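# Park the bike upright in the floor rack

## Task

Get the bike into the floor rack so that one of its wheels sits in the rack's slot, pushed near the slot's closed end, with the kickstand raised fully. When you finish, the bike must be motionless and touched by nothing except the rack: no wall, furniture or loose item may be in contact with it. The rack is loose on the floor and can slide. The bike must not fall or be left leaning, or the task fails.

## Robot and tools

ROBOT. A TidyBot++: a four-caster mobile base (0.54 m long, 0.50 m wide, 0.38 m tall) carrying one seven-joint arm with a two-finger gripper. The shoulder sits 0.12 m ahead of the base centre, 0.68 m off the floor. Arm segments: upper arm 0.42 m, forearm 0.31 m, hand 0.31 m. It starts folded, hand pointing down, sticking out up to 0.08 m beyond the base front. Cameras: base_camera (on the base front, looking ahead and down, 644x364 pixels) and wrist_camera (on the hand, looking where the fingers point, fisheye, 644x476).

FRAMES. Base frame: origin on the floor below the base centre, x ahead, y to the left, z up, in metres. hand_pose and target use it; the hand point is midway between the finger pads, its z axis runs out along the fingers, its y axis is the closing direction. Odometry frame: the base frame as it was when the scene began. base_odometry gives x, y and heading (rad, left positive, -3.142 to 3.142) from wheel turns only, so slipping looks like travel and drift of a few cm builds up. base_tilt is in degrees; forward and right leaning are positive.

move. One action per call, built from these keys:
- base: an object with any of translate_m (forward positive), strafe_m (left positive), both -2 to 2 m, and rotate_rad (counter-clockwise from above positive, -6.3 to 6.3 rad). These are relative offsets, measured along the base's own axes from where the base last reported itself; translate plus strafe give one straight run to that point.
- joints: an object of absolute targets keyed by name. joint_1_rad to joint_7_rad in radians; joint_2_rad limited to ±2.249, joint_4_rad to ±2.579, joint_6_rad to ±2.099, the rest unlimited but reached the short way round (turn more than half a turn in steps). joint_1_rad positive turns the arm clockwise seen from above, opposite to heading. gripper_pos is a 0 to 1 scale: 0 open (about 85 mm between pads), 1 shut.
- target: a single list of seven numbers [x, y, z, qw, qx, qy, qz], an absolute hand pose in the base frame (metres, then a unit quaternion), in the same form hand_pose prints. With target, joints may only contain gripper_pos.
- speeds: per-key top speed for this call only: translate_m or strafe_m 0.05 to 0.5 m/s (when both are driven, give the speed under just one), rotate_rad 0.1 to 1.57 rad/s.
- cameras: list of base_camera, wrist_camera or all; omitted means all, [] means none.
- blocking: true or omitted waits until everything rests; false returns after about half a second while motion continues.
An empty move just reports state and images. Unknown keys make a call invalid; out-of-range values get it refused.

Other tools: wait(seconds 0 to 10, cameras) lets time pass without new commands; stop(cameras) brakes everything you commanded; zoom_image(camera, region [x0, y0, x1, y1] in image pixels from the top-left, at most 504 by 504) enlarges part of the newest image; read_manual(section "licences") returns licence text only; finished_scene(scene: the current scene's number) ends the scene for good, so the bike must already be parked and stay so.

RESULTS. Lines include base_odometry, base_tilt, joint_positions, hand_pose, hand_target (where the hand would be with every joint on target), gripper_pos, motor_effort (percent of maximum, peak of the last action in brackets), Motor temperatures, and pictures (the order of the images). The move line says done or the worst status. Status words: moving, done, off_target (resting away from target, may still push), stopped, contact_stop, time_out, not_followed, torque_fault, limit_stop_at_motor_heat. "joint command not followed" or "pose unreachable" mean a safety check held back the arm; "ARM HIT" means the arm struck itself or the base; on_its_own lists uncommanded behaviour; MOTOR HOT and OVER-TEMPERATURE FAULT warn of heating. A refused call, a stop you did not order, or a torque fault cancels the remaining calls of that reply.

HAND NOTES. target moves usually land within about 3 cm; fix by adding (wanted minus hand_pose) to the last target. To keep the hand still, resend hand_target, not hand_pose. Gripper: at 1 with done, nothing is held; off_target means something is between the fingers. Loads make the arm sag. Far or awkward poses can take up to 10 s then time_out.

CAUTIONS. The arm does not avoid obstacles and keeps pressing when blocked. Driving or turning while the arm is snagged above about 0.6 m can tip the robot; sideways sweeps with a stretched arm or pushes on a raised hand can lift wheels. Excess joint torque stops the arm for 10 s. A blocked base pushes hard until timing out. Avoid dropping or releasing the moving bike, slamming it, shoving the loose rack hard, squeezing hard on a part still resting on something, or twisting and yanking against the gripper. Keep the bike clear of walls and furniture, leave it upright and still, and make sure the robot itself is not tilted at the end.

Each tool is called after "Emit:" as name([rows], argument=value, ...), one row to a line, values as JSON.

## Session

Emit:
move()

Scene clock: 0.00 s.
Motor temperatures (°C): [38 35 34 38 37 50 44]
base_odometry: x=+0.000 y=+0.000 heading=+0.000
base_tilt: forward=+0.0 right=+0.6
base_status: not commanded
joint_positions: joint_1_rad=+0.028 joint_2_rad=-0.325 joint_3_rad=+3.186 joint_4_rad=-2.537 joint_5_rad=-0.002 joint_6_rad=-0.908 joint_7_rad=+1.578 gripper_pos=+0.000
joint_status: not commanded
motor_effort: joint_1_rad=+0 joint_2_rad=-1 joint_3_rad=+0 joint_4_rad=+13 joint_5_rad=-2 joint_6_rad=+0 joint_7_rad=+1
hand_pose: x=+0.2438 y=-0.0054 z=+0.5815 quat_wxyz=(-0.008, +0.999, -0.032, +0.011) (m; base frame)
hand_target: x=+0.2434 y=-0.0054 z=+0.5813 quat_wxyz=(-0.008, +0.999, -0.032, +0.011) (m; base frame)
hand_status: not commanded
pictures: base_camera, wrist_camera
camera_calibration:
wrist_camera: T_world_to_cam=[[-0.0495927, -0.998767, 0.00209508, -0.00102128], [-0.998576, 0.0496243, 0.0196023, 0.286925], [-0.0196821, -0.00111996, -0.999806, 0.727929], [0, 0, 0, 1]] pos_world=[0.300793, -0.0144432, 0.722166]

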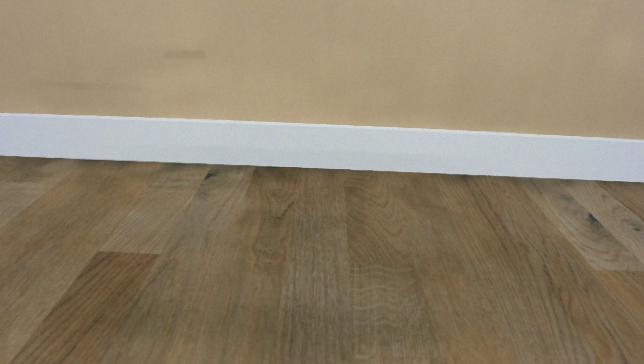

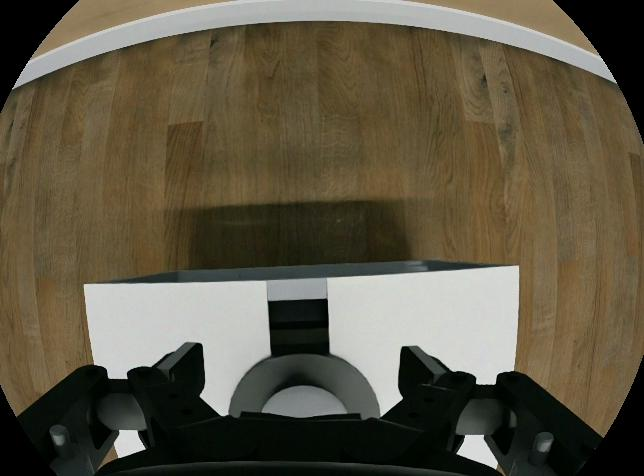

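Emit:
move(base={"rotate_rad": 1.57}, joints={"joint_1_rad": 0, "joint_2_rad": -0.322, "joint_3_rad": 3.14, "joint_4_rad": -2.5, "joint_5_rad": 0, "joint_6_rad": 0.2, "joint_7_rad": 1.57})

Emit:
move(base={"rotate_rad": 1.57})

Scene clock: 2.37 s.
Motor temperatures (°C): [38 35 34 38 37 50 44]
move: done
base_odometry: x=+0.000 y=+0.000 heading=+1.570
base_tilt: forward=+0.0 right=+0.7
base_status: done
joint_positions: joint_1_rad=+0.011 joint_2_rad=-0.325 joint_3_rad=+3.152 joint_4_rad=-2.495 joint_5_rad=-0.002 joint_6_rad=+0.157 joint_7_rad=+1.578 gripper_pos=+0.000
joint_status: all done
motor_effort: joint_1_rad=+0(1) joint_2_rad=-6(7) joint_3_rad=+1(2) joint_4_rad=+19(19) joint_5_rad=-1(4) joint_6_rad=+8(8) joint_7_rad=+1(1)
hand_pose: x=+0.5256 y=-0.0077 z=+0.7700 quat_wxyz=(+0.006, +0.845, -0.008, +0.535) (m; base frame)
hand_target: x=+0.5298 y=+0.0020 z=+0.7783 quat_wxyz=(+0.000, +0.835, +0.000, +0.550) (m; base frame)
hand_status: not commanded
pictures: base_camera, wrist_camera
camera_calibration:
wrist_camera: T_world_to_cam=[[-0.0287058, -0.999337, 0.0223916, -0.0162623], [-0.464976, -0.00648009, -0.8853, 0.980672], [0.884858, -0.0358247, -0.464481, 0.0340022], [0, 0, 0, 1]] pos_world=[0.425434, -0.0086786, 0.884346]

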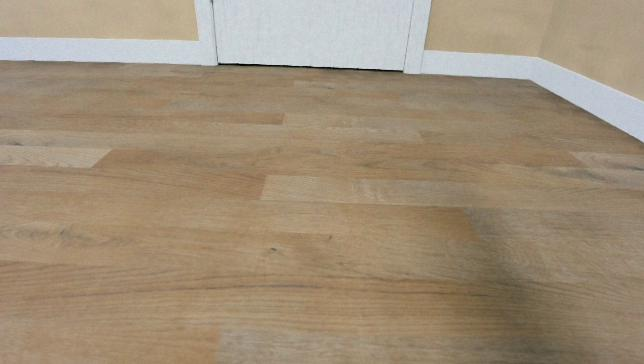

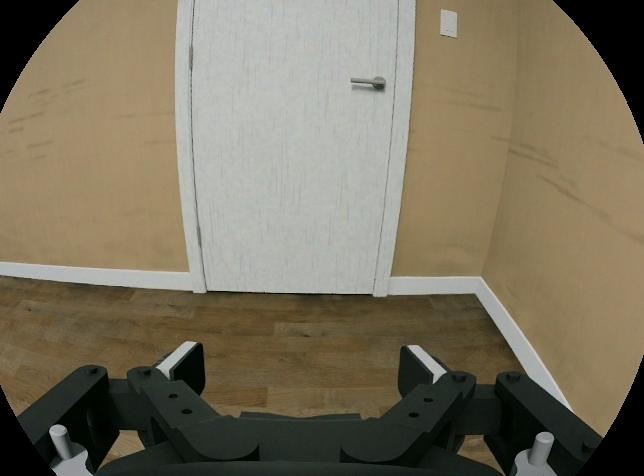

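Scene clock: 4.67 s.
Motor temperatures (°C): [38 35 34 38 37 50 44]
move: done
base_odometry: x=+0.000 y=+0.000 heading=+3.139
base_tilt: forward=+0.0 right=+0.6
base_status: done
joint_positions: joint_1_rad=+0.008 joint_2_rad=-0.325 joint_3_rad=+3.149 joint_4_rad=-2.495 joint_5_rad=-0.002 joint_6_rad=+0.159 joint_7_rad=+1.578 gripper_pos=+0.000
joint_status: not commanded
motor_effort: joint_1_rad=+0(1) joint_2_rad=-6(7) joint_3_rad=+0(2) joint_4_rad=+19(19) joint_5_rad=-2(2) joint_6_rad=+8(8) joint_7_rad=+1(1)
hand_pose: x=+0.5258 y=-0.0051 z=+0.7704 quat_wxyz=(+0.005, +0.845, -0.005, +0.535) (m; base frame)
hand_target: x=+0.5298 y=+0.0020 z=+0.7783 quat_wxyz=(+0.000, +0.835, +0.000, +0.550) (m; base frame)
hand_status: not commanded
pictures: base_camera, wrist_camera
camera_calibration:
wrist_camera: T_world_to_cam=[[-0.0227282, -0.999465, 0.0234989, -0.0177224], [-0.463749, -0.0102832, -0.885907, 0.980899], [0.885675, -0.0310327, -0.463267, 0.0327649], [0, 0, 0, 1]] pos_world=[0.425469, -0.00660944, 0.884581]

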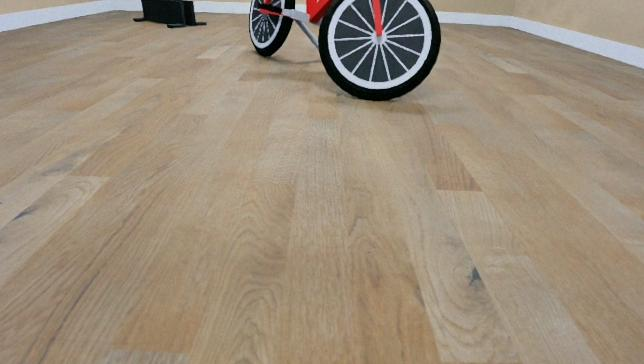

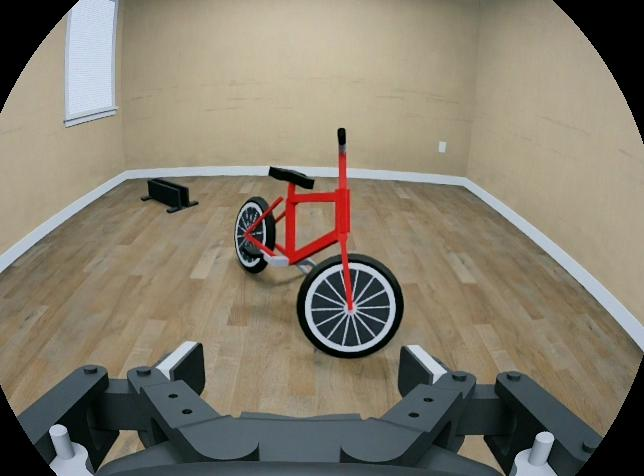

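Emit:
zoom_image(camera="wrist_camera", region=[110, 150, 250, 240])

Emit:
zoom_image(camera="wrist_camera", region=[220, 110, 420, 370])

Emit:
zoom_image(camera="base_camera", region=[120, 0, 460, 110])

Scaled by 3.600.

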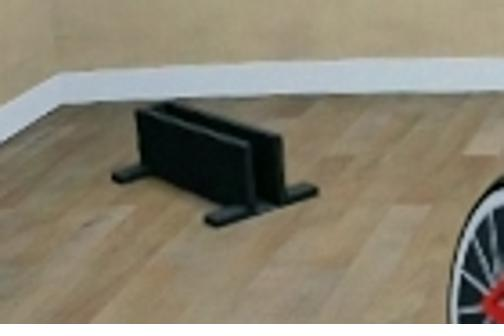

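Scaled by 1.938.

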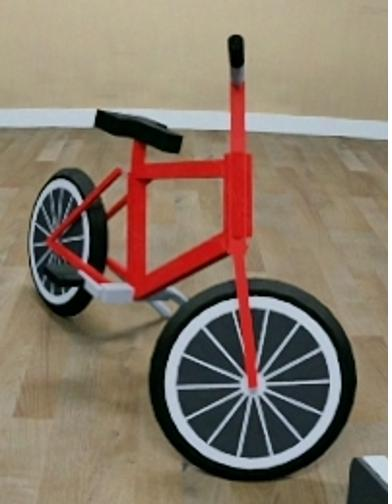

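Scaled by 1.482.

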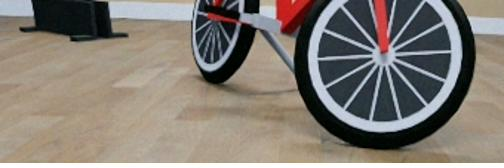

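Emit:
move(base={"translate_m": 1.4, "strafe_m": -1.0}, cameras=["base_camera"])

Emit:
move(base={"translate_m": 1.4, "strafe_m": 0.4, "rotate_rad": 1.0})

Scene clock: 10.30 s.
Motor temperatures (°C): [38 35 34 38 37 50 44]
move: done
base_odometry: x=-1.398 y=+1.003 heading=+3.140
base_tilt: forward=+0.0 right=+0.6
base_status: done
joint_positions: joint_1_rad=+0.008 joint_2_rad=-0.325 joint_3_rad=+3.149 joint_4_rad=-2.495 joint_5_rad=-0.002 joint_6_rad=+0.160 joint_7_rad=+1.578 gripper_pos=+0.000
joint_status: not commanded
motor_effort: joint_1_rad=+0(1) joint_2_rad=-6(8) joint_3_rad=+1(2) joint_4_rad=+19(20) joint_5_rad=-1(2) joint_6_rad=+8(8) joint_7_rad=+1(1)
hand_pose: x=+0.5260 y=-0.0051 z=+0.7707 quat_wxyz=(+0.005, +0.844, -0.005, +0.536) (m; base frame)
hand_target: x=+0.5298 y=+0.0020 z=+0.7783 quat_wxyz=(+0.000, +0.835, +0.000, +0.550) (m; base frame)
hand_status: not commanded
pictures: base_camera

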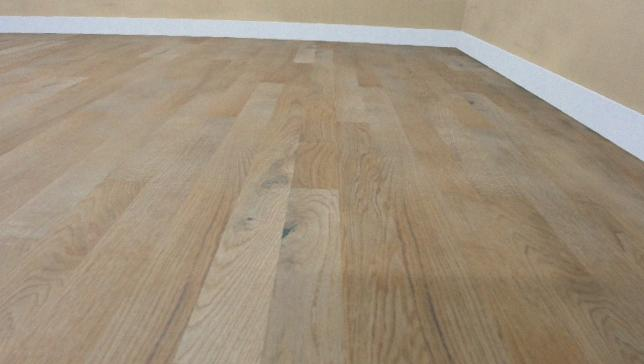

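Scene clock: 14.73 s.
Motor temperatures (°C): [38 35 34 39 37 51 44]
move: done
base_odometry: x=-2.799 y=+0.605 heading=-2.143
base_tilt: forward=+0.0 right=+0.6
base_status: done
joint_positions: joint_1_rad=+0.008 joint_2_rad=-0.325 joint_3_rad=+3.149 joint_4_rad=-2.495 joint_5_rad=-0.002 joint_6_rad=+0.161 joint_7_rad=+1.578 gripper_pos=+0.000
joint_status: not commanded
motor_effort: joint_1_rad=+0(1) joint_2_rad=-6(7) joint_3_rad=+0(2) joint_4_rad=+19(20) joint_5_rad=-1(2) joint_6_rad=+8(8) joint_7_rad=+1(1)
hand_pose: x=+0.5261 y=-0.0050 z=+0.7709 quat_wxyz=(+0.005, +0.844, -0.005, +0.536) (m; base frame)
hand_target: x=+0.5298 y=+0.0020 z=+0.7783 quat_wxyz=(+0.000, +0.835, +0.000, +0.550) (m; base frame)
hand_status: not commanded
pictures: base_camera, wrist_camera
camera_calibration:
wrist_camera: T_world_to_cam=[[-0.0225784, -0.999468, 0.0235349, -0.0177562], [-0.462208, -0.0104383, -0.88671, 0.981247], [0.886484, -0.0308985, -0.461727, 0.0311709], [0, 0, 0, 1]] pos_world=[0.425507, -0.00654112, 0.884892]

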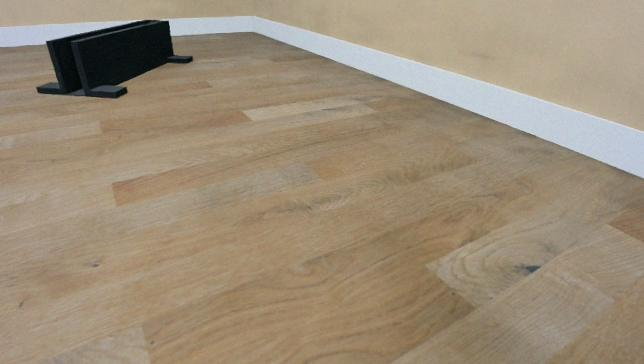

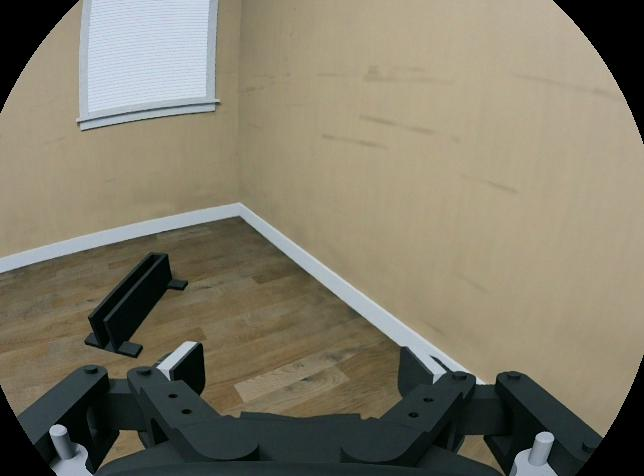

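Emit:
zoom_image(camera="wrist_camera", region=[70, 230, 210, 370])

Emit:
zoom_image(camera="base_camera", region=[20, 0, 220, 110])

Scaled by 3.600.

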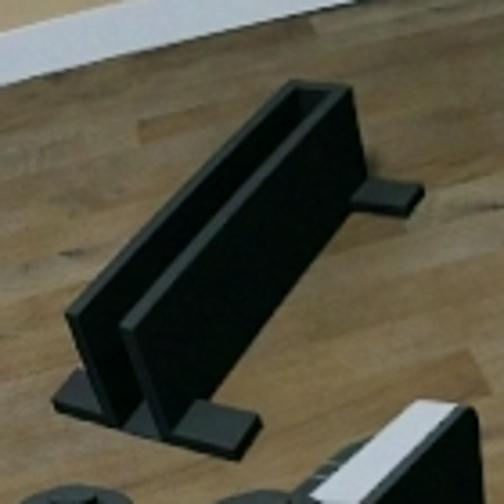

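Scaled by 2.520.

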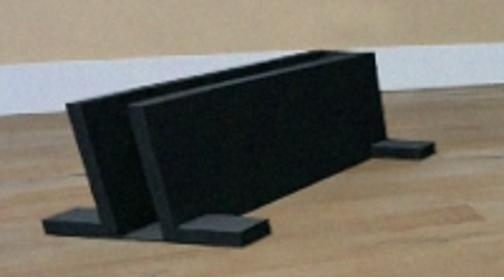

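Emit:
move(base={"rotate_rad": 1.25})

Scene clock: 17.53 s.
Motor temperatures (°C): [38 35 34 39 37 51 44]
move: done
base_odometry: x=-2.799 y=+0.605 heading=-0.893
base_tilt: forward=+0.0 right=+0.6
base_status: done
joint_positions: joint_1_rad=+0.007 joint_2_rad=-0.325 joint_3_rad=+3.147 joint_4_rad=-2.495 joint_5_rad=-0.002 joint_6_rad=+0.161 joint_7_rad=+1.578 gripper_pos=+0.000
joint_status: not commanded
motor_effort: joint_1_rad=+0(1) joint_2_rad=-6(7) joint_3_rad=+0(2) joint_4_rad=+19(19) joint_5_rad=-1(2) joint_6_rad=+8(8) joint_7_rad=+1(1)
hand_pose: x=+0.5260 y=-0.0040 z=+0.7709 quat_wxyz=(+0.004, +0.844, -0.004, +0.536) (m; base frame)
hand_target: x=+0.5298 y=+0.0020 z=+0.7783 quat_wxyz=(+0.000, +0.835, +0.000, +0.550) (m; base frame)
hand_status: not commanded
pictures: base_camera, wrist_camera
camera_calibration:
wrist_camera: T_world_to_cam=[[-0.0201538, -0.999509, 0.0239756, -0.0183453], [-0.462184, -0.0119503, -0.886703, 0.981228], [0.886555, -0.0289516, -0.461716, 0.0311667], [0, 0, 0, 1]] pos_world=[0.425507, -0.00570797, 0.884888]

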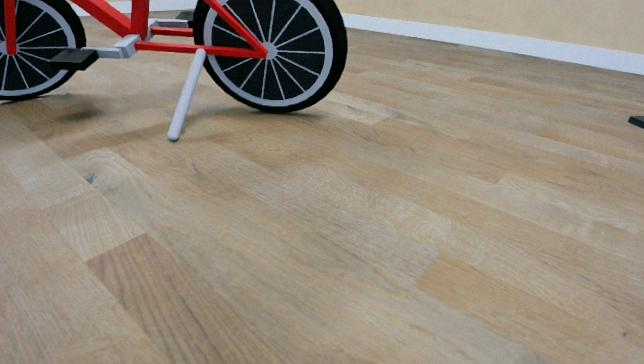

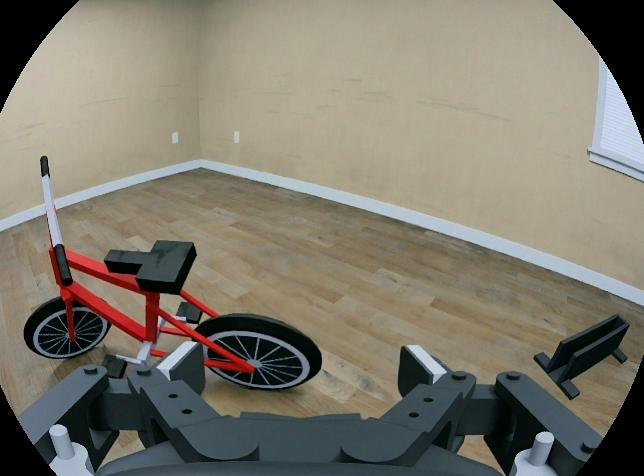

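Emit:
move(base={"translate_m": 0.5, "strafe_m": -1.27}, target=[0.6, 0.0, 0.36, 0, 0.7838, -0.6211, 0])

Scene clock: 22.03 s.
Motor temperatures (°C): [38 36 34 39 37 51 44]
move: off_target
base_odometry: x=-3.475 y=-0.580 heading=-0.893
base_tilt: forward=+0.0 right=+0.6
base_status: done
joint_positions: joint_1_rad=+0.745 joint_2_rad=+0.827 joint_3_rad=+2.161 joint_4_rad=-1.814 joint_5_rad=-1.604 joint_6_rad=+0.641 joint_7_rad=+2.046 gripper_pos=+0.000
joint_status: not commanded
motor_effort: joint_1_rad=+0(4) joint_2_rad=-33(39) joint_3_rad=-11(13) joint_4_rad=+12(20) joint_5_rad=+2(3) joint_6_rad=-1(8) joint_7_rad=+1(1)
hand_pose: x=+0.7272 y=-0.0911 z=+0.5415 quat_wxyz=(-0.171, +0.678, -0.673, +0.241) (m; base frame)
hand_target: x=+0.7219 y=-0.0899 z=+0.5448 quat_wxyz=(-0.165, +0.677, -0.674, +0.244) (m; base frame)
hand_status: off_target (0.240 m and 36.6 deg from the pose sent, 0.417 m and 96.8 deg at the start)
pictures: base_camera, wrist_camera
camera_calibration:
wrist_camera: T_world_to_cam=[[-0.840258, -0.0484539, -0.540017, 0.892572], [-0.0128418, 0.997498, -0.0695203, 0.19248], [0.542035, -0.0514802, -0.838778, 0.197031], [0, 0, 0, 1]] pos_world=[0.645665, -0.138606, 0.660651]

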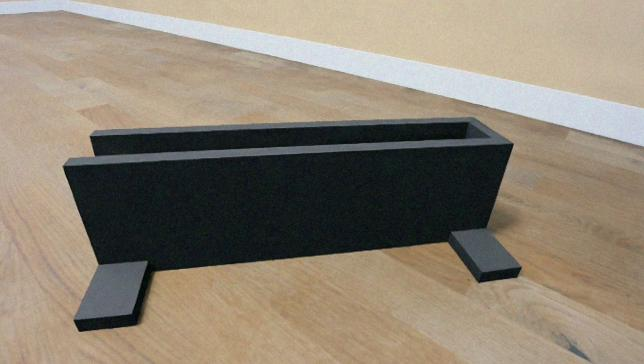

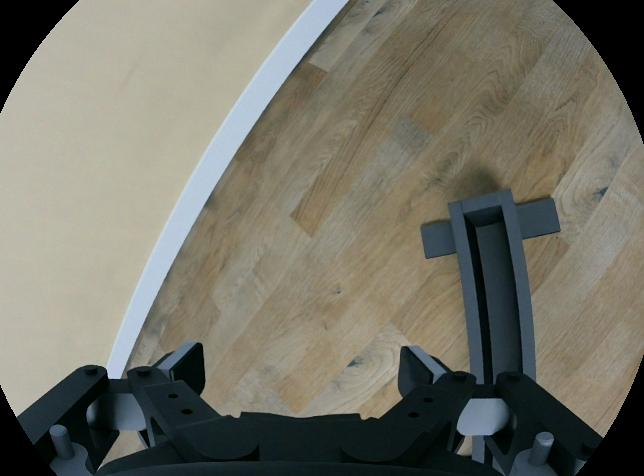

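Emit:
move(target=[0.627, 0.01, 0.30, 0, 0.7632, -0.6461, 0], joints={"gripper_pos": 0.5})

Scene clock: 24.90 s.
Motor temperatures (°C): [38 36 34 39 37 51 44]
move: off_target
base_odometry: x=-3.475 y=-0.580 heading=-0.893
base_tilt: forward=+0.0 right=+0.6
base_status: not commanded
joint_positions: joint_1_rad=-0.180 joint_2_rad=+1.062 joint_3_rad=+3.412 joint_4_rad=-1.634 joint_5_rad=-0.583 joint_6_rad=-0.476 joint_7_rad=+0.619 gripper_pos=+0.500
joint_status: all done
motor_effort: joint_1_rad=+0(2) joint_2_rad=-40(44) joint_3_rad=+3(12) joint_4_rad=+8(13) joint_5_rad=-1(3) joint_6_rad=+0(2) joint_7_rad=+1(1)
hand_pose: x=+0.6414 y=+0.0146 z=+0.2992 quat_wxyz=(-0.026, +0.757, -0.653, +0.013) (m; base frame)
hand_target: x=+0.6270 y=+0.0100 z=+0.3000 quat_wxyz=(+0.000, +0.763, -0.646, +0.000) (m; base frame)
hand_status: off_target (0.015 m and 3.4 deg from the pose sent, 0.280 m and 35.5 deg at the start)
pictures: base_camera, wrist_camera
camera_calibration:
wrist_camera: T_world_to_cam=[[-0.986041, -0.162165, -0.0377442, 0.639692], [-0.164075, 0.984932, 0.0546651, 0.129093], [0.0283106, 0.060095, -0.997791, 0.421217], [0, 0, 0, 1]] pos_world=[0.640019, -0.0487253, 0.437375]

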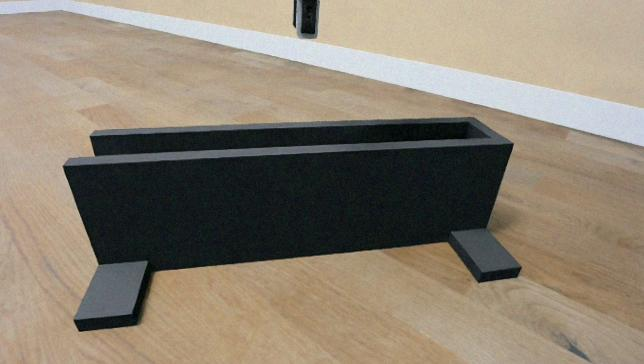

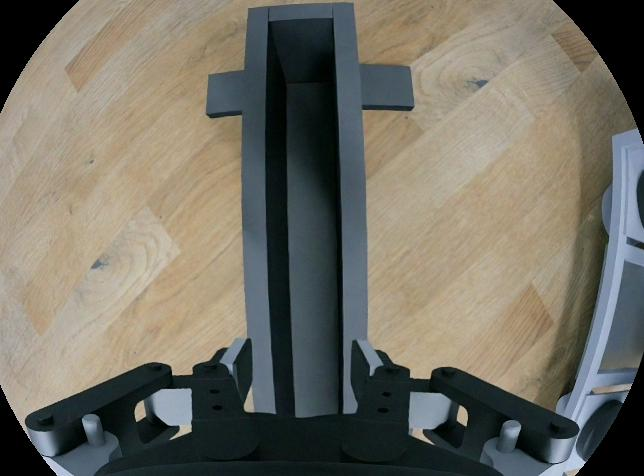

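Emit:
move(target=[0.598, 0.004, 0.24, 0, 0.7632, -0.6461, 0])

Scene clock: 26.23 s.
Motor temperatures (°C): [38 36 34 39 37 51 44]
move: done
base_odometry: x=-3.475 y=-0.580 heading=-0.893
base_tilt: forward=+0.0 right=+0.6
base_status: not commanded
joint_positions: joint_1_rad=-0.166 joint_2_rad=+1.162 joint_3_rad=+3.383 joint_4_rad=-1.685 joint_5_rad=-0.590 joint_6_rad=-0.399 joint_7_rad=+0.662 gripper_pos=+0.500
joint_status: not commanded
motor_effort: joint_1_rad=+0(1) joint_2_rad=-39(43) joint_3_rad=+3(3) joint_4_rad=+5(8) joint_5_rad=+0(2) joint_6_rad=+0(1) joint_7_rad=+1(1)
hand_pose: x=+0.5905 y=+0.0041 z=+0.2427 quat_wxyz=(+0.012, +0.765, -0.644, -0.010) (m; base frame)
hand_target: x=+0.5980 y=+0.0040 z=+0.2400 quat_wxyz=(+0.000, +0.763, -0.646, +0.000) (m; base frame)
hand_status: done (0.008 m and 1.8 deg from the pose sent, 0.074 m and 3.4 deg at the start)
pictures: base_camera, wrist_camera
camera_calibration:
wrist_camera: T_world_to_cam=[[-0.981633, -0.184574, 0.0482556, 0.5622], [-0.182664, 0.982303, 0.0414001, 0.148427], [-0.055043, 0.0318251, -0.997977, 0.416332], [0, 0, 0, 1]] pos_world=[0.601903, -0.0552832, 0.382215]

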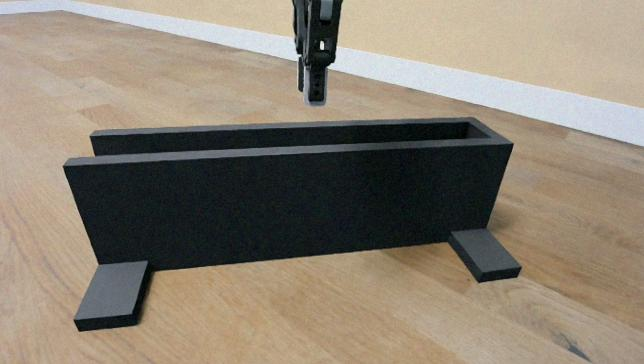

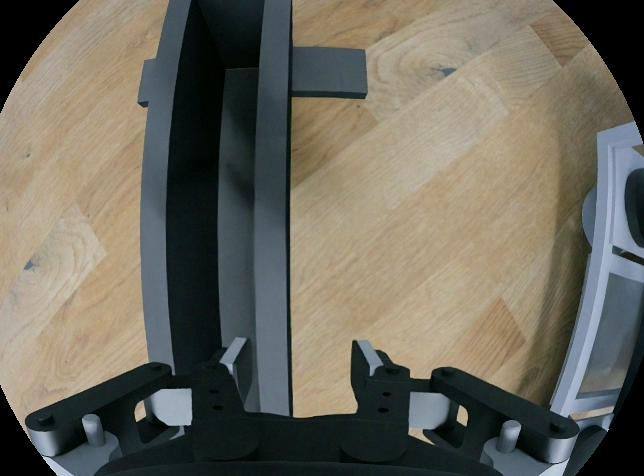

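Emit:
move(target=[0.618, 0.004, 0.185, 0, 0.7632, -0.6461, 0])

Scene clock: 27.60 s.
Motor temperatures (°C): [38 36 34 39 37 51 44]
move: off_target
base_odometry: x=-3.475 y=-0.580 heading=-0.893
base_tilt: forward=+0.0 right=+0.6
base_status: not commanded
joint_positions: joint_1_rad=-0.157 joint_2_rad=+1.292 joint_3_rad=+3.375 joint_4_rad=-1.557 joint_5_rad=-0.590 joint_6_rad=-0.399 joint_7_rad=+0.662 gripper_pos=+0.500
joint_status: not commanded
motor_effort: joint_1_rad=+0(1) joint_2_rad=-41(44) joint_3_rad=+3(3) joint_4_rad=+5(6) joint_5_rad=-2(2) joint_6_rad=+0(1) joint_7_rad=+1(1)
hand_pose: x=+0.6070 y=+0.0035 z=+0.1907 quat_wxyz=(+0.015, +0.772, -0.636, -0.011) (m; base frame)
hand_target: x=+0.6180 y=+0.0040 z=+0.1850 quat_wxyz=(+0.000, +0.763, -0.646, +0.000) (m; base frame)
hand_status: off_target (0.012 m and 2.6 deg from the pose sent, 0.064 m and 1.8 deg at the start)
pictures: base_camera, wrist_camera
camera_calibration:
wrist_camera: T_world_to_cam=[[-0.976972, -0.206358, 0.054246, 0.576924], [-0.204424, 0.9781, 0.0391325, 0.167783], [-0.0611333, 0.0271422, -0.997761, 0.368985], [0, 0, 0, 1]] pos_world=[0.620495, -0.0550709, 0.330297]

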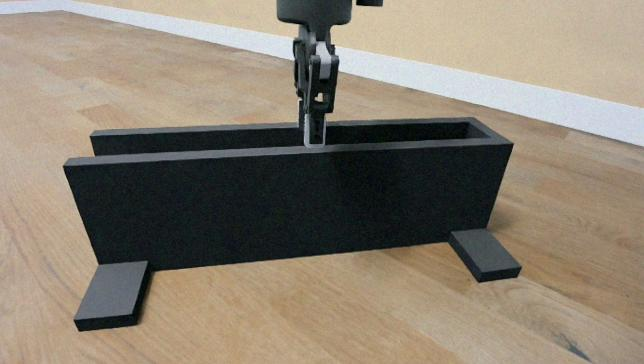

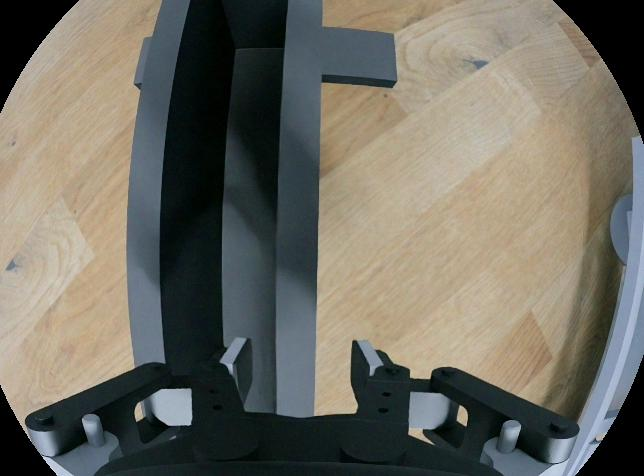

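Emit:
move(target=[0.623, 0.004, 0.128, 0, 0.7632, -0.6461, 0])

Emit:
move(joints={"gripper_pos": 0.9})

Scene clock: 29.00 s.
Motor temperatures (°C): [38 36 34 39 37 51 44]
move: off_target
base_odometry: x=-3.475 y=-0.580 heading=-0.893
base_tilt: forward=+0.0 right=+0.6
base_status: not commanded
joint_positions: joint_1_rad=-0.144 joint_2_rad=+1.428 joint_3_rad=+3.358 joint_4_rad=-1.445 joint_5_rad=-0.590 joint_6_rad=-0.382 joint_7_rad=+0.662 gripper_pos=+0.500
joint_status: not commanded
motor_effort: joint_1_rad=+0(1) joint_2_rad=-42(45) joint_3_rad=+3(3) joint_4_rad=+4(5) joint_5_rad=-2(2) joint_6_rad=+0(1) joint_7_rad=+0(1)
hand_pose: x=+0.6076 y=+0.0033 z=+0.1323 quat_wxyz=(+0.019, +0.776, -0.630, -0.016) (m; base frame)
hand_target: x=+0.6230 y=+0.0040 z=+0.1280 quat_wxyz=(+0.000, +0.763, -0.646, +0.000) (m; base frame)
hand_status: off_target (0.016 m and 3.7 deg from the pose sent, 0.065 m and 2.6 deg at the start)
pictures: base_camera, wrist_camera
camera_calibration:
wrist_camera: T_world_to_cam=[[-0.973007, -0.220816, 0.0670618, 0.576621], [-0.218346, 0.974956, 0.0422559, 0.178436], [-0.0747131, 0.0264726, -0.996854, 0.318915], [0, 0, 0, 1]] pos_world=[0.623845, -0.0550829, 0.271702]

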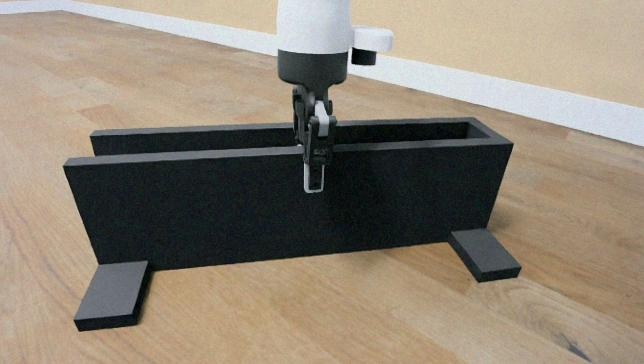

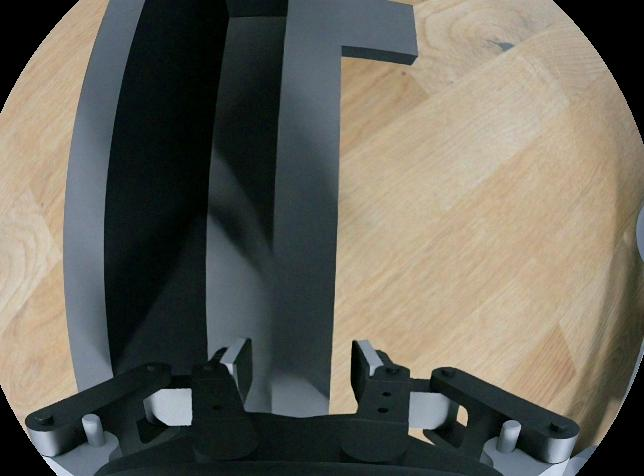

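Scene clock: 29.77 s.
Motor temperatures (°C): [38 36 34 39 37 51 44]
move: off_target
base_odometry: x=-3.475 y=-0.580 heading=-0.893
base_tilt: forward=+0.0 right=+0.6
base_status: not commanded
joint_positions: joint_1_rad=-0.142 joint_2_rad=+1.425 joint_3_rad=+3.355 joint_4_rad=-1.446 joint_5_rad=-0.590 joint_6_rad=-0.381 joint_7_rad=+0.662 gripper_pos=+0.801
joint_status: gripper_pos off_target (ended at +0.801, target +0.900)
motor_effort: joint_1_rad=+0(1) joint_2_rad=-39(42) joint_3_rad=+3(3) joint_4_rad=+6(9) joint_5_rad=+0(2) joint_6_rad=+0(2) joint_7_rad=+2(2)
hand_pose: x=+0.6092 y=+0.0036 z=+0.1335 quat_wxyz=(+0.017, +0.776, -0.630, -0.015) (m; base frame)
hand_target: x=+0.6230 y=+0.0040 z=+0.1280 quat_wxyz=(+0.000, +0.763, -0.646, +0.000) (m; base frame)
hand_status: not commanded
pictures: base_camera, wrist_camera
camera_calibration:
wrist_camera: T_world_to_cam=[[-0.973684, -0.218977, 0.0631457, 0.57908], [-0.216539, 0.975315, 0.0432594, 0.177252], [-0.0710598, 0.0284476, -0.997066, 0.318035], [0, 0, 0, 1]] pos_world=[0.624823, -0.0551184, 0.272868]

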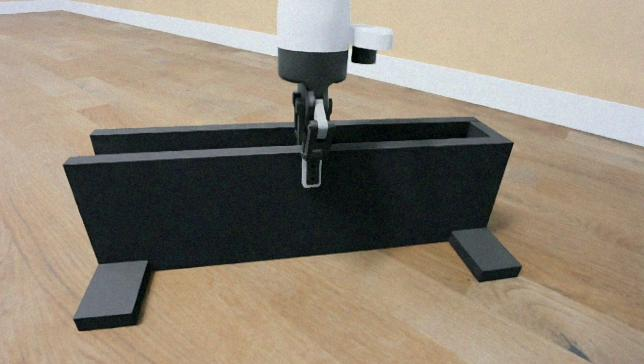

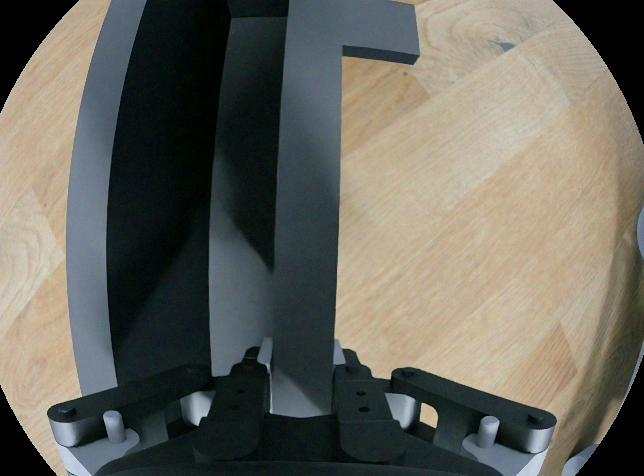

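Emit:
move(target=[0.623, 0.004, 0.20, 0, 0.7632, -0.6461, 0])

Scene clock: 31.27 s.
Motor temperatures (°C): [38 36 34 39 37 51 44]
move: off_target
base_odometry: x=-3.475 y=-0.580 heading=-0.893
base_tilt: forward=+0.0 right=+0.6
base_status: not commanded
joint_positions: joint_1_rad=-0.142 joint_2_rad=+1.361 joint_3_rad=+3.355 joint_4_rad=-1.558 joint_5_rad=-0.590 joint_6_rad=-0.385 joint_7_rad=+0.662 gripper_pos=+0.801
joint_status: not commanded
motor_effort: joint_1_rad=+0(1) joint_2_rad=-51(52) joint_3_rad=+4(4) joint_4_rad=+5(7) joint_5_rad=-1(2) joint_6_rad=+0(3) joint_7_rad=+1(1)
hand_pose: x=+0.5739 y=+0.0005 z=+0.1572 quat_wxyz=(+0.033, +0.768, -0.639, -0.034) (m; base frame)
hand_target: x=+0.6230 y=+0.0040 z=+0.2000 quat_wxyz=(+0.000, +0.763, -0.646, +0.000) (m; base frame)
hand_status: off_target (0.065 m and 5.6 deg from the pose sent, 0.068 m and 3.5 deg at the start)
pictures: base_camera, wrist_camera
camera_calibration:
wrist_camera: T_world_to_cam=[[-0.974209, -0.195848, 0.112076, 0.535167], [-0.190976, 0.980175, 0.0527714, 0.155418], [-0.12019, 0.0300064, -0.992297, 0.366664], [0, 0, 0, 1]] pos_world=[0.595115, -0.0585272, 0.295658]

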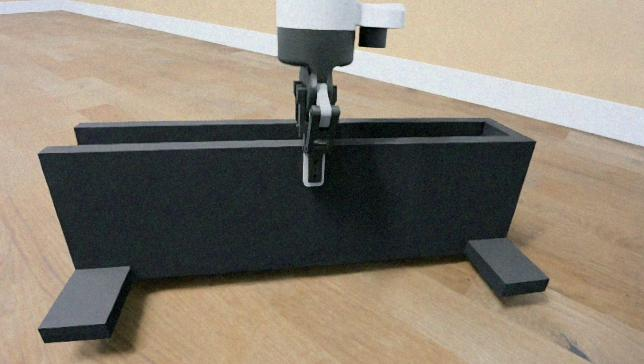

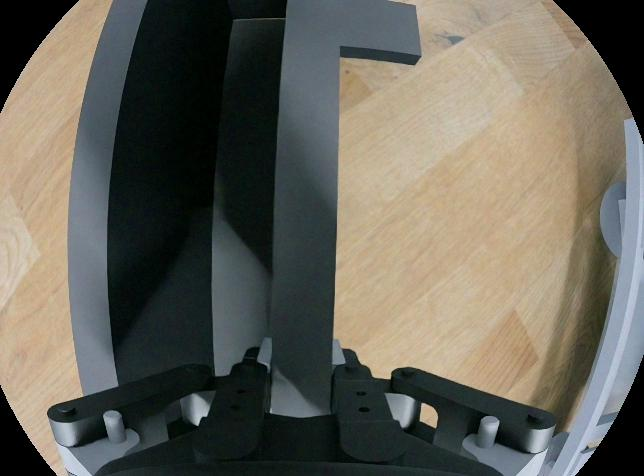

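Emit:
move(target=[0.650, 0.004, 0.225, 0, 0.7632, -0.6461, 0], cameras=[])

Emit:
move(base={"translate_m": 0.062, "strafe_m": 0.906, "rotate_rad": -0.232}, speeds={"strafe_m": 0.25, "rotate_rad": 0.15})

Scene clock: 32.63 s.
Motor temperatures (°C): [38 36 34 39 37 51 44]
move: off_target
base_odometry: x=-3.475 y=-0.580 heading=-0.893
base_tilt: forward=+0.0 right=+0.6
base_status: not commanded
joint_positions: joint_1_rad=-0.144 joint_2_rad=+1.325 joint_3_rad=+3.379 joint_4_rad=-1.492 joint_5_rad=-0.584 joint_6_rad=-0.459 joint_7_rad=+0.620 gripper_pos=+0.801
joint_status: not commanded
motor_effort: joint_1_rad=+0(1) joint_2_rad=-53(54) joint_3_rad=+5(5) joint_4_rad=+8(8) joint_5_rad=-2(2) joint_6_rad=+1(1) joint_7_rad=+1(1)
hand_pose: x=+0.6127 y=+0.0043 z=+0.1809 quat_wxyz=(+0.015, +0.760, -0.650, -0.026) (m; base frame)
hand_target: x=+0.6500 y=+0.0040 z=+0.2250 quat_wxyz=(+0.000, +0.763, -0.646, +0.000) (m; base frame)
hand_status: off_target (0.058 m and 3.5 deg from the pose sent, 0.102 m and 5.6 deg at the start)
pictures: none
No camera images: "cameras" was empty.

Scene clock: 37.23 s.
Motor temperatures (°C): [38 37 34 39 37 51 44]
move: done
base_odometry: x=-2.730 y=-0.060 heading=-1.125
base_tilt: forward=+0.0 right=+0.6
base_status: done
joint_positions: joint_1_rad=-0.161 joint_2_rad=+1.325 joint_3_rad=+3.391 joint_4_rad=-1.492 joint_5_rad=-0.584 joint_6_rad=-0.460 joint_7_rad=+0.620 gripper_pos=+0.801
joint_status: not commanded
motor_effort: joint_1_rad=+0(4) joint_2_rad=-53(55) joint_3_rad=+5(7) joint_4_rad=+8(9) joint_5_rad=-1(3) joint_6_rad=+1(2) joint_7_rad=+0(1)
hand_pose: x=+0.6132 y=+0.0059 z=+0.1816 quat_wxyz=(+0.019, +0.764, -0.644, -0.023) (m; base frame)
hand_target: x=+0.6500 y=+0.0040 z=+0.2250 quat_wxyz=(+0.000, +0.763, -0.646, +0.000) (m; base frame)
hand_status: not commanded
pictures: base_camera, wrist_camera
camera_calibration:
wrist_camera: T_world_to_cam=[[-0.979951, -0.184378, 0.0754987, 0.581787], [-0.180782, 0.982146, 0.0520293, 0.150189], [-0.0837438, 0.0373374, -0.995788, 0.373689], [0, 0, 0, 1]] pos_world=[0.628568, -0.0541919, 0.320377]

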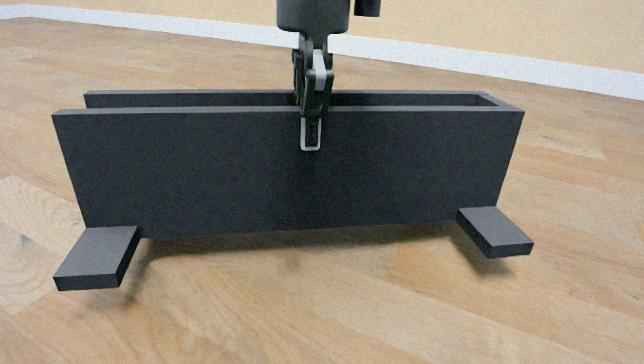

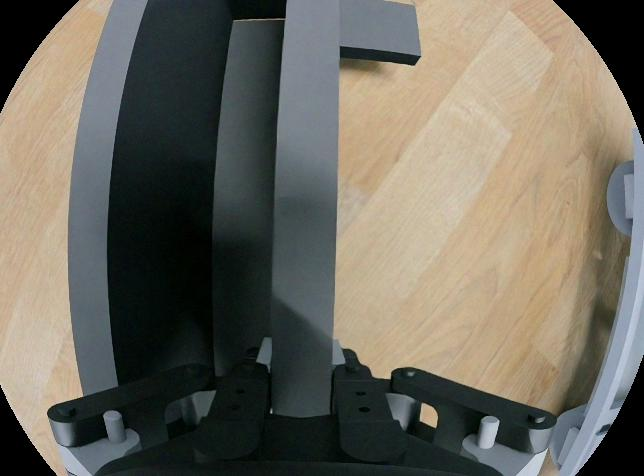

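Emit:
move(target=[0.645, 0.004, 0.17, 0, 0.7632, -0.6461, 0], cameras=["base_camera"])

Emit:
move(target=[0.635, 0.004, 0.135, 0, 0.7632, -0.6461, 0], cameras=["base_camera"])

Scene clock: 38.53 s.
Motor temperatures (°C): [38 37 34 39 37 51 44]
move: off_target
base_odometry: x=-2.730 y=-0.060 heading=-1.125
base_tilt: forward=+0.0 right=+0.6
base_status: not commanded
joint_positions: joint_1_rad=-0.159 joint_2_rad=+1.408 joint_3_rad=+3.385 joint_4_rad=-1.437 joint_5_rad=-0.584 joint_6_rad=-0.456 joint_7_rad=+0.620 gripper_pos=+0.801
joint_status: not commanded
motor_effort: joint_1_rad=+0(1) joint_2_rad=-51(56) joint_3_rad=+4(5) joint_4_rad=+6(8) joint_5_rad=-2(2) joint_6_rad=-1(3) joint_7_rad=+1(1)
hand_pose: x=+0.6045 y=+0.0057 z=+0.1452 quat_wxyz=(+0.028, +0.768, -0.639, -0.031) (m; base frame)
hand_target: x=+0.6450 y=+0.0040 z=+0.1700 quat_wxyz=(+0.000, +0.763, -0.646, +0.000) (m; base frame)
hand_status: off_target (0.048 m and 4.9 deg from the pose sent, 0.034 m and 3.4 deg at the start)
pictures: base_camera

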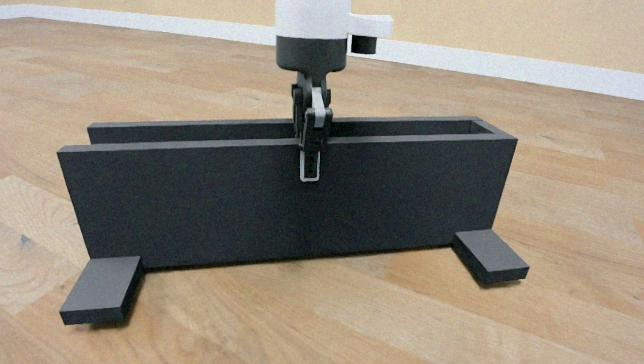

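Scene clock: 39.40 s.
Motor temperatures (°C): [38 37 34 39 37 51 44]
move: off_target
base_odometry: x=-2.730 y=-0.060 heading=-1.125
base_tilt: forward=+0.0 right=+0.6
base_status: not commanded
joint_positions: joint_1_rad=-0.152 joint_2_rad=+1.421 joint_3_rad=+3.373 joint_4_rad=-1.429 joint_5_rad=-0.584 joint_6_rad=-0.431 joint_7_rad=+0.620 gripper_pos=+0.801
joint_status: not commanded
motor_effort: joint_1_rad=+0(1) joint_2_rad=-43(51) joint_3_rad=+3(5) joint_4_rad=+8(9) joint_5_rad=-2(3) joint_6_rad=+0(1) joint_7_rad=+0(1)
hand_pose: x=+0.6083 y=+0.0053 z=+0.1383 quat_wxyz=(+0.024, +0.767, -0.640, -0.025) (m; base frame)
hand_target: x=+0.6350 y=+0.0040 z=+0.1350 quat_wxyz=(+0.000, +0.763, -0.646, +0.000) (m; base frame)
hand_status: off_target (0.027 m and 4.0 deg from the pose sent, 0.032 m and 4.9 deg at the start)
pictures: base_camera

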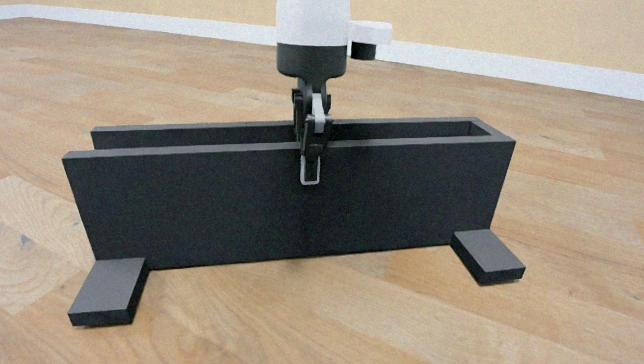

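Emit:
move(target=[0.625, 0.004, 0.13, 0, 0.7632, -0.6461, 0], joints={"gripper_pos": 0.5}, cameras=["wrist_camera"])

Emit:
move(target=[0.62, 0.004, 0.28, 0, 0.7632, -0.6461, 0], cameras=["base_camera"])

Scene clock: 40.27 s.
Motor temperatures (°C): [38 37 34 39 37 51 44]
move: off_target
base_odometry: x=-2.730 y=-0.060 heading=-1.125
base_tilt: forward=+0.0 right=+0.6
base_status: not commanded
joint_positions: joint_1_rad=-0.144 joint_2_rad=+1.423 joint_3_rad=+3.358 joint_4_rad=-1.432 joint_5_rad=-0.587 joint_6_rad=-0.390 joint_7_rad=+0.632 gripper_pos=+0.500
joint_status: all done
motor_effort: joint_1_rad=+0(1) joint_2_rad=-42(45) joint_3_rad=+2(3) joint_4_rad=+4(9) joint_5_rad=-1(3) joint_6_rad=+0(1) joint_7_rad=+0(1)
hand_pose: x=+0.6154 y=+0.0053 z=+0.1354 quat_wxyz=(+0.015, +0.769, -0.639, -0.013) (m; base frame)
hand_target: x=+0.6250 y=+0.0040 z=+0.1300 quat_wxyz=(+0.000, +0.763, -0.646, +0.000) (m; base frame)
hand_status: off_target (0.011 m and 2.5 deg from the pose sent, 0.019 m and 4.0 deg at the start)
pictures: wrist_camera
camera_calibration:
wrist_camera: T_world_to_cam=[[-0.978541, -0.197961, 0.0571717, 0.589095], [-0.195711, 0.979734, 0.0426371, 0.164092], [-0.0644536, 0.030533, -0.997453, 0.316315], [0, 0, 0, 1]] pos_world=[0.628956, -0.0538069, 0.274833]

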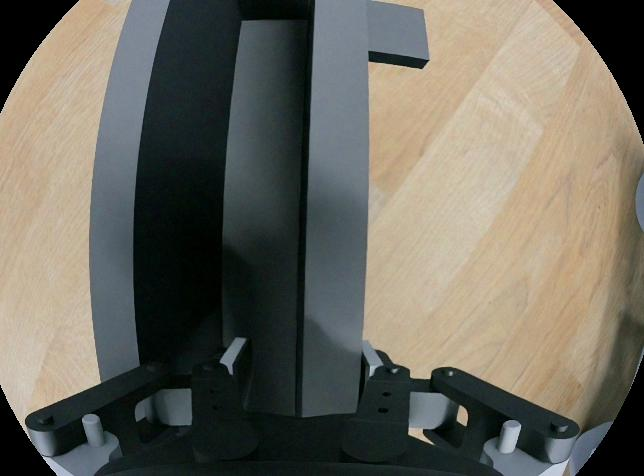

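Scene clock: 41.83 s.
Motor temperatures (°C): [38 37 34 39 37 51 44]
move: off_target
base_odometry: x=-2.730 y=-0.060 heading=-1.125
base_tilt: forward=+0.0 right=+0.6
base_status: not commanded
joint_positions: joint_1_rad=-0.160 joint_2_rad=+1.113 joint_3_rad=+3.400 joint_4_rad=-1.630 joint_5_rad=-0.587 joint_6_rad=-0.430 joint_7_rad=+0.632 gripper_pos=+0.500
joint_status: not commanded
motor_effort: joint_1_rad=+0(0) joint_2_rad=-41(45) joint_3_rad=+3(3) joint_4_rad=+7(7) joint_5_rad=-3(3) joint_6_rad=+0(1) joint_7_rad=+1(1)
hand_pose: x=+0.6364 y=+0.0022 z=+0.2736 quat_wxyz=(-0.017, +0.756, -0.654, +0.016) (m; base frame)
hand_target: x=+0.6200 y=+0.0040 z=+0.2800 quat_wxyz=(+0.000, +0.763, -0.646, +0.000) (m; base frame)
hand_status: off_target (0.018 m and 3.0 deg from the pose sent, 0.145 m and 2.5 deg at the start)
pictures: base_camera

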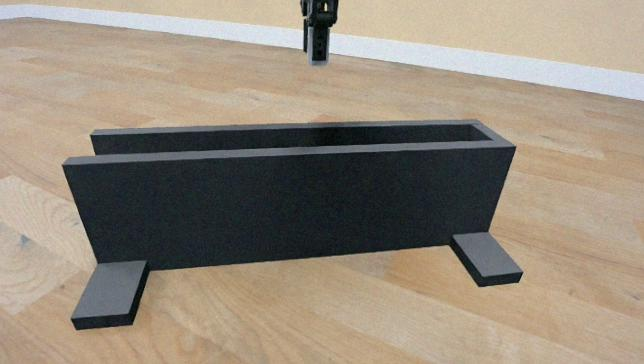

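Emit:
move(base={"translate_m": -0.417, "strafe_m": 0.83, "rotate_rad": 0.166}, joints={"joint_1_rad": 0, "joint_2_rad": -0.322, "joint_3_rad": 3.14, "joint_4_rad": -2.5, "joint_5_rad": 0, "joint_6_rad": -0.1, "joint_7_rad": 1.57, "gripper_pos": 0.3})

Scene clock: 49.80 s.
Motor temperatures (°C): [38 38 34 39 37 51 44]
move: done
base_odometry: x=-2.161 y=+0.674 heading=-0.959
base_tilt: forward=+0.0 right=+0.6
base_status: done
joint_positions: joint_1_rad=-0.017 joint_2_rad=-0.301 joint_3_rad=+3.155 joint_4_rad=-2.487 joint_5_rad=-0.066 joint_6_rad=-0.146 joint_7_rad=+1.522 gripper_pos=+0.300
joint_status: all done
motor_effort: joint_1_rad=+0(8) joint_2_rad=-6(43) joint_3_rad=+0(5) joint_4_rad=+18(19) joint_5_rad=-1(3) joint_6_rad=+6(7) joint_7_rad=+0(1)
hand_pose: x=+0.4765 y=+0.0058 z=+0.6876 quat_wxyz=(-0.030, +0.918, -0.050, +0.393) (m; base frame)
hand_target: x=+0.4806 y=+0.0019 z=+0.6993 quat_wxyz=(+0.000, +0.908, +0.000, +0.418) (m; base frame)
hand_status: not commanded
pictures: base_camera, wrist_camera
camera_calibration:
wrist_camera: T_world_to_cam=[[-0.0700033, -0.995083, -0.0700631, 0.0808145], [-0.716374, 0.0990247, -0.690654, 0.870338], [0.694196, 0.00184335, -0.719784, 0.305893], [0, 0, 0, 1]] pos_world=[0.416795, -0.00633163, 0.82694]

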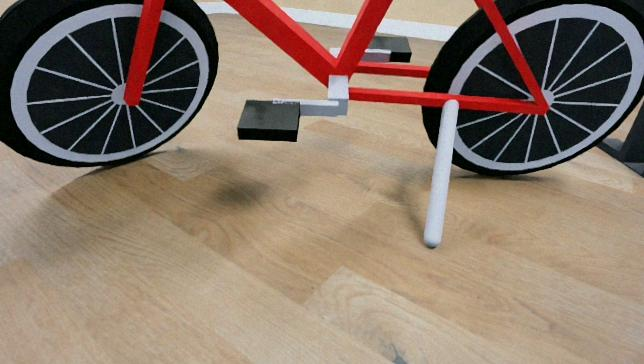

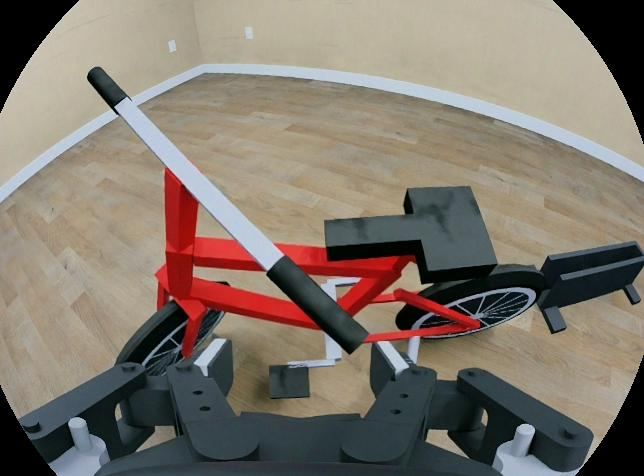

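Emit:
move(base={"translate_m": -0.05, "strafe_m": -0.35}, joints={"joint_6_rad": 0.0, "joint_1_rad":0, "gripper_pos":0.58})

Scene clock: 52.33 s.
Motor temperatures (°C): [38 38 34 39 37 51 44]
move: done
base_odometry: x=-2.476 y=+0.514 heading=-0.959
base_tilt: forward=+0.0 right=+0.6
base_status: done
joint_positions: joint_1_rad=-0.013 joint_2_rad=-0.302 joint_3_rad=+3.152 joint_4_rad=-2.492 joint_5_rad=-0.065 joint_6_rad=-0.028 joint_7_rad=+1.524 gripper_pos=+0.580
joint_status: all done
motor_effort: joint_1_rad=+0(1) joint_2_rad=-6(7) joint_3_rad=+0(2) joint_4_rad=+18(20) joint_5_rad=-1(2) joint_6_rad=+7(8) joint_7_rad=+0(1)
hand_pose: x=+0.4984 y=+0.0031 z=+0.7137 quat_wxyz=(-0.028, +0.894, -0.049, +0.445) (m; base frame)
hand_target: x=+0.4996 y=+0.0020 z=+0.7239 quat_wxyz=(+0.000, +0.886, +0.000, +0.463) (m; base frame)
hand_status: not commanded
pictures: base_camera, wrist_camera
camera_calibration:
wrist_camera: T_world_to_cam=[[-0.0674449, -0.995213, -0.0707324, 0.0807705], [-0.632564, 0.0974771, -0.768349, 0.917909], [0.771566, -0.00707847, -0.63611, 0.211228], [0, 0, 0, 1]] pos_world=[0.423108, -0.00759611, 0.845352]

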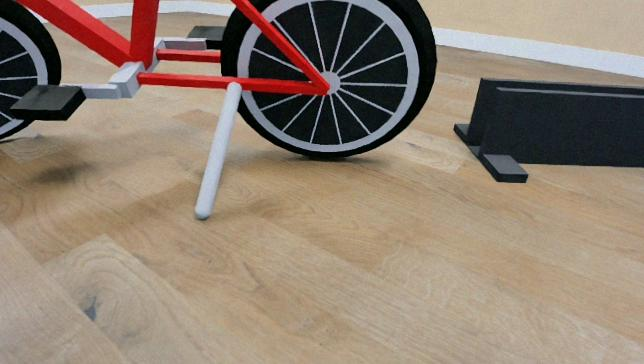

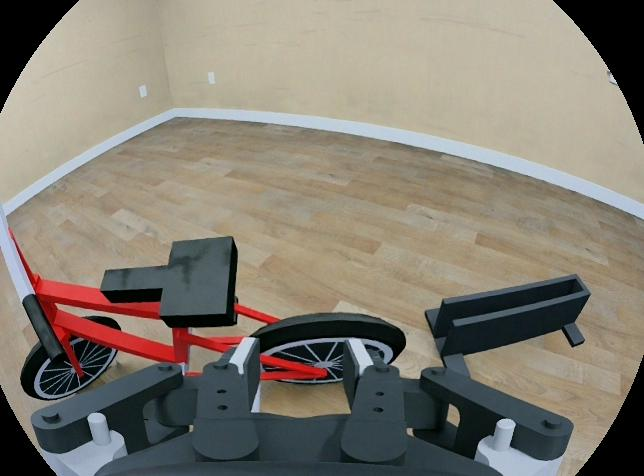

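Emit:
zoom_image(camera="base_camera", region=[260, 50, 644, 200])

Scaled by 1.312.

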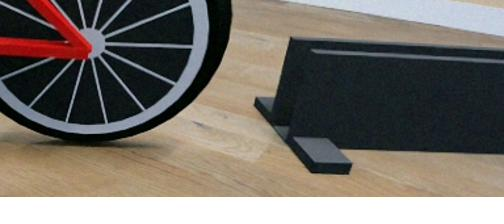

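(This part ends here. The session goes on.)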